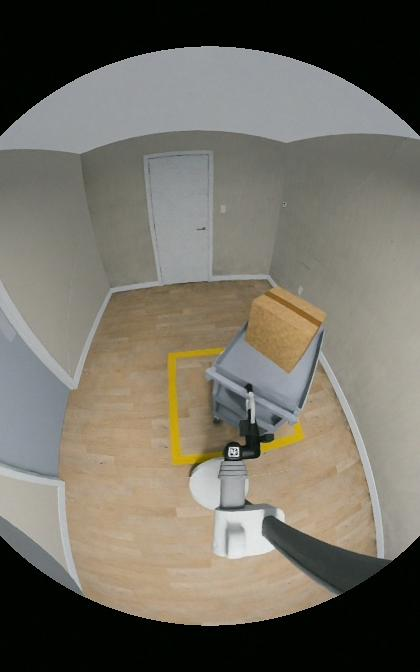

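>>> move:
  r1: {"base":{"translate_m":-0.45,"strafe_m":0.32},"contact_limits":{"translate_m":0.8}}
  blocking: false

>>> wait:
  seconds: 5

>>> move:
  r1: {"base":{"translate_m":0.06,"strafe_m":-0.42},"contact_limits":{"strafe_m":0.8}}
  blocking: false

>>> wait:
  seconds: 5

>>> move:
  r1: {"base":{"rotate_rad":0.25},"pace":"slow","contact_limits":{"rotate_rad":0.8}}
  blocking: false

>>> wait:
  seconds: 3
  cameras: ["r1_head_camera","r1_head_left_camera"]

Scene clock: 876.20 s.
move: r1 moving
r1.base_odometry: x=-0.314 y=+1.286 heading=+2.192
r1.turned_by_wheels: +0.000
r1.turned_by_imu: +0.000
r1.base_tilt: forward=-1.6 right=+1.3
r1.lidar_m: 0.42 2.46 1.63 1.37 1.38 1.73 1.89 1.93 1.59 1.38 0.38 0.36
r1.base_status: translate_m moving; strafe_m moving
r1.joint_positions: lift_m=+0.668 arm_m=+0.000 wrist_yaw_rad=+0.003 wrist_pitch_rad=-0.004 wrist_roll_rad=+1.569 gripper_m=-0.037
r1.joint_status: not commanded
r1.measured_speeds: translate_m=-0.109 strafe_m=+0.078 rotate_rad=+0.003 lift_m=+0.000 arm_m=+0.000 wrist_yaw_rad=+0.000 wrist_pitch_rad=+0.000 wrist_roll_rad=+0.000
r1.motor_effort: lift_m=+12(12) arm_m=-4(4) wheel_0=-11(14) wheel_1=+2(4) wheel_2=+9(13)
r1.servo_current: wrist_yaw_rad=59(72) wrist_pitch_rad=39(52) wrist_roll_rad=46(59) gripper_m=52(59)
r1.contact_limits: translate_m 0.8
r1.hand_pose: x=+0.4596 y=-0.0867 z=+0.8480 quat_wxyz=(+0.708, +0.707, -0.001, +0.002) (m; r1's base frame)
r1.wrist_depth_mm: 355 342 343 - 154 153 - / - 382 364 109 166 166 - / - 430 415 173 180 - - / - 517 492 130 195 - - / - - - - 215 1708 - / - - 184 181 229 1863 1336 / - - - 163 158 1499 1281
r2: as last shown
r2.turned_by_imu: +0.000
r2.base_tilt: forward=-0.7 right=+0.0
r2.lidar_m: 1.69 1.88 2.91 3.14 3.47 4.15 3.99 2.00 1.63 1.61 1.80 1.70
r2.motor_effort: lift_m=+20(20) arm_m=+4(4) wheel_0=-3(3) wheel_1=-3(3) wheel_2=+4(4)
r2.servo_current: wrist_yaw_rad=46(59) wrist_pitch_rad=46(46) wrist_roll_rad=46(52) gripper_m=52(59)
r2.contact_limits: translate_m 1
r2.wrist_depth_mm: - - - - - - - / - - - - - - - / - - - - - - - / - - - - - - - / - - - - - - - / - 189 187 - 190 - - / 1661 1576 - - - - -
pictures: none

Scene clock: 878.93 s.
earlier move: r1 done
r1.base_odometry: x=-0.313 y=+0.768 heading=+2.193
r1.turned_by_wheels: +0.001
r1.turned_by_imu: +0.001
r1.base_tilt: forward=-1.6 right=+1.3
r1.lidar_m: 0.43 1.83 1.22 1.01 1.01 1.25 1.54 1.57 1.93 1.76 1.77 0.36
r1.base_status: done
r1.joint_positions: lift_m=+0.668 arm_m=+0.000 wrist_yaw_rad=+0.003 wrist_pitch_rad=-0.004 wrist_roll_rad=+1.569 gripper_m=-0.037
r1.joint_status: not commanded
r1.measured_speeds: all 0
r1.motor_effort: lift_m=+12(12) arm_m=-4(5) wheel_0=+4(19) wheel_1=+3(6) wheel_2=+3(13)
r1.servo_current: wrist_yaw_rad=52(78) wrist_pitch_rad=46(52) wrist_roll_rad=52(65) gripper_m=59(59)
r1.contact_limits: translate_m 0.8
r1.hand_pose: x=+0.4596 y=-0.0865 z=+0.8480 quat_wxyz=(+0.708, +0.707, +0.000, +0.003) (m; r1's base frame)
r1.wrist_depth_mm: - 375 359 120 174 - - / - 384 384 181 184 - - / - 418 415 191 193 - - / - 469 459 - 204 - - / - - 508 153 219 1863 - / - - 189 182 229 1708 1281 / - 153 178 167 163 1576 1281
r2.base_odometry: x=-2.893 y=+0.137 heading=-2.808
r2.turned_by_wheels: +0.000
r2.turned_by_imu: +0.000
r2.base_tilt: forward=-0.7 right=+0.1
r2.lidar_m: 1.67 1.85 2.93 3.14 3.46 4.15 4.01 2.02 1.63 1.59 1.77 1.70
r2.base_status: not commanded
r2.joint_positions: lift_m=+0.610 arm_m=+0.000 wrist_yaw_rad=+0.003 wrist_pitch_rad=+0.001 wrist_roll_rad=+0.000 gripper_m=+0.130
r2.joint_status: not commanded
r2.measured_speeds: all 0
r2.motor_effort: lift_m=+20(20) arm_m=+4(4) wheel_0=-3(4) wheel_1=-3(3) wheel_2=+4(4)
r2.servo_current: wrist_yaw_rad=46(59) wrist_pitch_rad=39(46) wrist_roll_rad=39(59) gripper_m=59(59)
r2.contact_limits: translate_m 1
r2.hand_pose: x=+0.4595 y=-0.0866 z=+0.7877 quat_wxyz=(+1.000, +0.000, +0.001, +0.001) (m; r2's base frame)
r2.wrist_depth_mm: - - - - - - - / - - - - - - - / - - - - - - - / - - - - - - - / - - - - - - - / - 189 187 - 190 - - / 1661 1576 - - - - -
wait: 2.73 of 5 s (r1 has come to rest)
pictures: none

Scene clock: 879.43 s.
move: r1 moving
r1.base_odometry: x=-0.289 y=+0.791 heading=+2.194
r1.turned_by_wheels: +0.001
r1.turned_by_imu: +0.001
r1.base_tilt: forward=-1.6 right=+1.2
r1.lidar_m: 0.44 0.48 1.27 1.03 1.07 1.30 1.55 1.53 1.92 1.73 1.74 0.40
r1.base_status: translate_m moving; strafe_m moving
r1.joint_positions: lift_m=+0.668 arm_m=+0.000 wrist_yaw_rad=+0.009 wrist_pitch_rad=-0.004 wrist_roll_rad=+1.569 gripper_m=-0.037
r1.joint_status: not commanded
r1.measured_speeds: translate_m=+0.017 strafe_m=-0.130 rotate_rad=-0.001 lift_m=+0.000 arm_m=+0.000 wrist_yaw_rad=+0.000 wrist_pitch_rad=+0.000 wrist_roll_rad=+0.000
r1.motor_effort: lift_m=+12(12) arm_m=+3(4) wheel_0=+20(21) wheel_1=-5(7) wheel_2=+1(3)
r1.servo_current: wrist_yaw_rad=59(72) wrist_pitch_rad=39(52) wrist_roll_rad=59(59) gripper_m=59(59)
r1.contact_limits: strafe_m 0.8
r1.hand_pose: x=+0.4601 y=-0.0847 z=+0.8480 quat_wxyz=(+0.708, +0.707, +0.002, +0.005) (m; r1's base frame)
r1.wrist_depth_mm: - 373 362 118 172 - - / - 379 382 178 181 - - / - 415 418 190 191 - - / - 469 462 - 204 - - / - - 517 151 217 1863 - / - - 198 183 225 1863 - / - - 179 167 156 1499 1308
r2: as last shown
r2.base_tilt: forward=-0.7 right=+0.0
r2.lidar_m: 1.66 1.87 2.90 3.12 3.47 4.14 3.99 1.99 1.61 1.63 1.79 1.69
r2.servo_current: wrist_yaw_rad=59(65) wrist_pitch_rad=39(46) wrist_roll_rad=46(52) gripper_m=52(59)
r2.contact_limits: translate_m 1
r2.wrist_depth_mm: - - - - - - - / - - - - - - - / - - - - - - - / - - - - - - - / - - - - - - - / - 190 187 - 190 - - / 1661 1576 - - - - -
pictures: none

Scene clock: 881.77 s.
earlier move: r1 done
r1.base_odometry: x=-0.007 y=+1.061 heading=+2.193
r1.turned_by_wheels: -0.001
r1.turned_by_imu: -0.002
r1.base_tilt: forward=-1.6 right=+1.2
r1.lidar_m: 0.34 0.35 1.70 1.43 1.42 1.70 1.53 1.55 1.49 1.32 1.36 0.47
r1.base_status: done
r1.joint_positions: lift_m=+0.668 arm_m=+0.000 wrist_yaw_rad=+0.006 wrist_pitch_rad=-0.004 wrist_roll_rad=+1.569 gripper_m=-0.037
r1.joint_status: not commanded
r1.measured_speeds: all 0
r1.motor_effort: lift_m=+12(12) arm_m=+3(4) wheel_0=+3(21) wheel_1=+1(8) wheel_2=-2(6)
r1.servo_current: wrist_yaw_rad=52(78) wrist_pitch_rad=46(52) wrist_roll_rad=46(72) gripper_m=46(59)
r1.contact_limits: strafe_m 0.8
r1.hand_pose: x=+0.4598 y=-0.0858 z=+0.8480 quat_wxyz=(+0.708, +0.707, +0.000, +0.003) (m; r1's base frame)
r1.wrist_depth_mm: - - - - 289 1661 1160 / - - - 260 266 1756 - / - - - 251 253 - - / - - 452 243 244 - - / - 449 449 233 236 - - / - 449 188 185 228 - - / - 153 442 156 216 - -
r2.base_odometry: x=-2.893 y=+0.137 heading=-2.808
r2.turned_by_wheels: +0.000
r2.turned_by_imu: +0.000
r2.base_tilt: forward=-0.7 right=+0.1
r2.lidar_m: 1.66 1.87 2.95 3.12 3.46 4.17 4.01 2.01 1.64 1.62 1.79 1.73
r2.base_status: not commanded
r2.joint_positions: lift_m=+0.610 arm_m=+0.000 wrist_yaw_rad=+0.003 wrist_pitch_rad=+0.001 wrist_roll_rad=+0.000 gripper_m=+0.130
r2.joint_status: not commanded
r2.measured_speeds: all 0
r2.motor_effort: lift_m=+20(20) arm_m=+4(5) wheel_0=-3(4) wheel_1=-3(3) wheel_2=+4(4)
r2.servo_current: wrist_yaw_rad=59(65) wrist_pitch_rad=39(46) wrist_roll_rad=52(59) gripper_m=46(59)
r2.contact_limits: translate_m 1
r2.hand_pose: x=+0.4595 y=-0.0866 z=+0.7877 quat_wxyz=(+1.000, +0.000, +0.001, +0.001) (m; r2's base frame)
r2.wrist_depth_mm: - - - - - - - / - - - - - - - / - - - - - - - / - - - - - - - / - - - - - - - / - 189 187 - 189 - - / 1618 1576 - - - - -
wait: 2.33 of 5 s (r1 has come to rest)
pictures: none

Scene clock: 882.27 s.
move: r1 moving
r1.base_odometry: x=-0.006 y=+1.061 heading=+2.317
r1.turned_by_wheels: +0.124
r1.turned_by_imu: +0.124
r1.base_tilt: forward=-1.6 right=+1.3
r1.lidar_m: 0.36 2.16 1.61 1.43 1.46 1.63 1.53 1.58 1.40 1.31 1.38 0.43
r1.base_status: rotate_rad moving
r1.joint_positions: lift_m=+0.668 arm_m=+0.000 wrist_yaw_rad=-0.012 wrist_pitch_rad=-0.004 wrist_roll_rad=+1.569 gripper_m=-0.037
r1.joint_status: not commanded
r1.measured_speeds: translate_m=+0.001 strafe_m=+0.000 rotate_rad=+0.484 lift_m=+0.000 arm_m=+0.000 wrist_yaw_rad=-0.044 wrist_pitch_rad=+0.000 wrist_roll_rad=+0.000
r1.motor_effort: lift_m=+12(12) arm_m=+1(4) wheel_0=-12(12) wheel_1=-5(6) wheel_2=-15(15)
r1.servo_current: wrist_yaw_rad=72(72) wrist_pitch_rad=46(52) wrist_roll_rad=52(59) gripper_m=52(59)
r1.contact_limits: rotate_rad 0.8
r1.hand_pose: x=+0.4582 y=-0.0909 z=+0.8480 quat_wxyz=(+0.708, +0.706, -0.006, -0.003) (m; r1's base frame)
r1.wrist_depth_mm: - - - 260 262 1808 1281 / - - - 253 254 1756 - / - - - 245 246 1921 - / - 445 449 237 237 - - / - 452 449 230 232 - - / - 452 180 182 223 - - / - 154 452 155 216 - -
r2: as last shown
r2.lidar_m: 1.66 1.86 2.95 3.12 3.45 4.17 4.02 2.03 1.63 1.60 1.77 1.69
r2.motor_effort: lift_m=+20(20) arm_m=+4(4) wheel_0=-3(3) wheel_1=-3(3) wheel_2=+4(4)
r2.servo_current: wrist_yaw_rad=39(59) wrist_pitch_rad=46(46) wrist_roll_rad=39(59) gripper_m=52(59)
r2.contact_limits: translate_m 1
r2.wrist_depth_mm: - - - - - - - / - - - - - - - / - - - - - - - / - - - - - - - / - - - - - - - / - 190 187 - 189 - - / 1618 1576 - - - - -
pictures: none

Scene clock: 883.07 s.
earlier move: r1 done
r1.base_odometry: x=-0.006 y=+1.061 heading=+2.442
r1.turned_by_wheels: +0.125
r1.turned_by_imu: +0.125
r1.base_tilt: forward=-1.6 right=+1.3
r1.lidar_m: 0.41 1.96 1.48 1.43 1.51 1.57 1.51 1.62 1.37 1.33 1.41 0.42
r1.base_status: done
r1.joint_positions: lift_m=+0.668 arm_m=+0.000 wrist_yaw_rad=-0.005 wrist_pitch_rad=-0.004 wrist_roll_rad=+1.569 gripper_m=-0.037
r1.joint_status: not commanded
r1.measured_speeds: all 0
r1.motor_effort: lift_m=+12(12) arm_m=+4(4) wheel_0=-6(12) wheel_1=-2(6) wheel_2=-8(15)
r1.servo_current: wrist_yaw_rad=59(85) wrist_pitch_rad=46(52) wrist_roll_rad=46(65) gripper_m=52(59)
r1.contact_limits: rotate_rad 0.8
r1.hand_pose: x=+0.4589 y=-0.0887 z=+0.8480 quat_wxyz=(+0.708, +0.707, -0.003, +0.000) (m; r1's base frame)
r1.wrist_depth_mm: - - - 218 219 1756 - / - - - 220 220 - - / - 424 427 222 222 - - / - 442 442 224 224 - - / - 462 455 226 226 - - / - 492 181 183 228 798 - / - 153 500 - 229 127 -
r2.base_odometry: x=-2.893 y=+0.137 heading=-2.808
r2.turned_by_wheels: +0.000
r2.turned_by_imu: +0.000
r2.base_tilt: forward=-0.7 right=+0.0
r2.lidar_m: 1.66 1.85 2.93 3.13 3.46 4.17 4.01 2.03 1.65 1.61 1.80 1.70
r2.base_status: not commanded
r2.joint_positions: lift_m=+0.610 arm_m=+0.000 wrist_yaw_rad=+0.003 wrist_pitch_rad=+0.001 wrist_roll_rad=+0.000 gripper_m=+0.130
r2.joint_status: not commanded
r2.measured_speeds: all 0
r2.motor_effort: lift_m=+20(20) arm_m=+4(4) wheel_0=-3(4) wheel_1=-3(3) wheel_2=+4(4)
r2.servo_current: wrist_yaw_rad=39(59) wrist_pitch_rad=46(46) wrist_roll_rad=52(65) gripper_m=52(59)
r2.contact_limits: translate_m 1
r2.hand_pose: x=+0.4595 y=-0.0866 z=+0.7877 quat_wxyz=(+1.000, +0.000, +0.001, +0.001) (m; r2's base frame)
r2.wrist_depth_mm: - - - - - - - / - - - - - - - / - - - - - - - / - - - - - - - / - - - - - - - / - 189 187 - 190 - - / 1661 1618 - - - - -
wait: 0.80 of 3 s (r1 has come to rest)
pictures: r1_head_camera, r1_head_left_camera
Images, in order (width x height): r1_head_camera 420x560, r1_head_left_camera 420x672.

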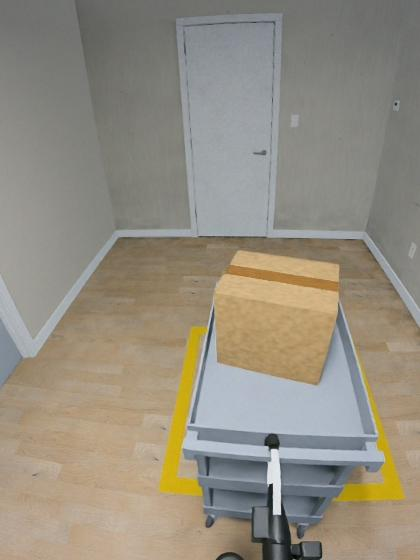

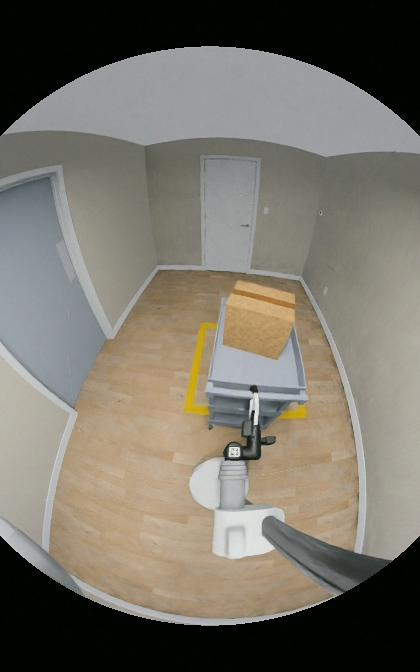

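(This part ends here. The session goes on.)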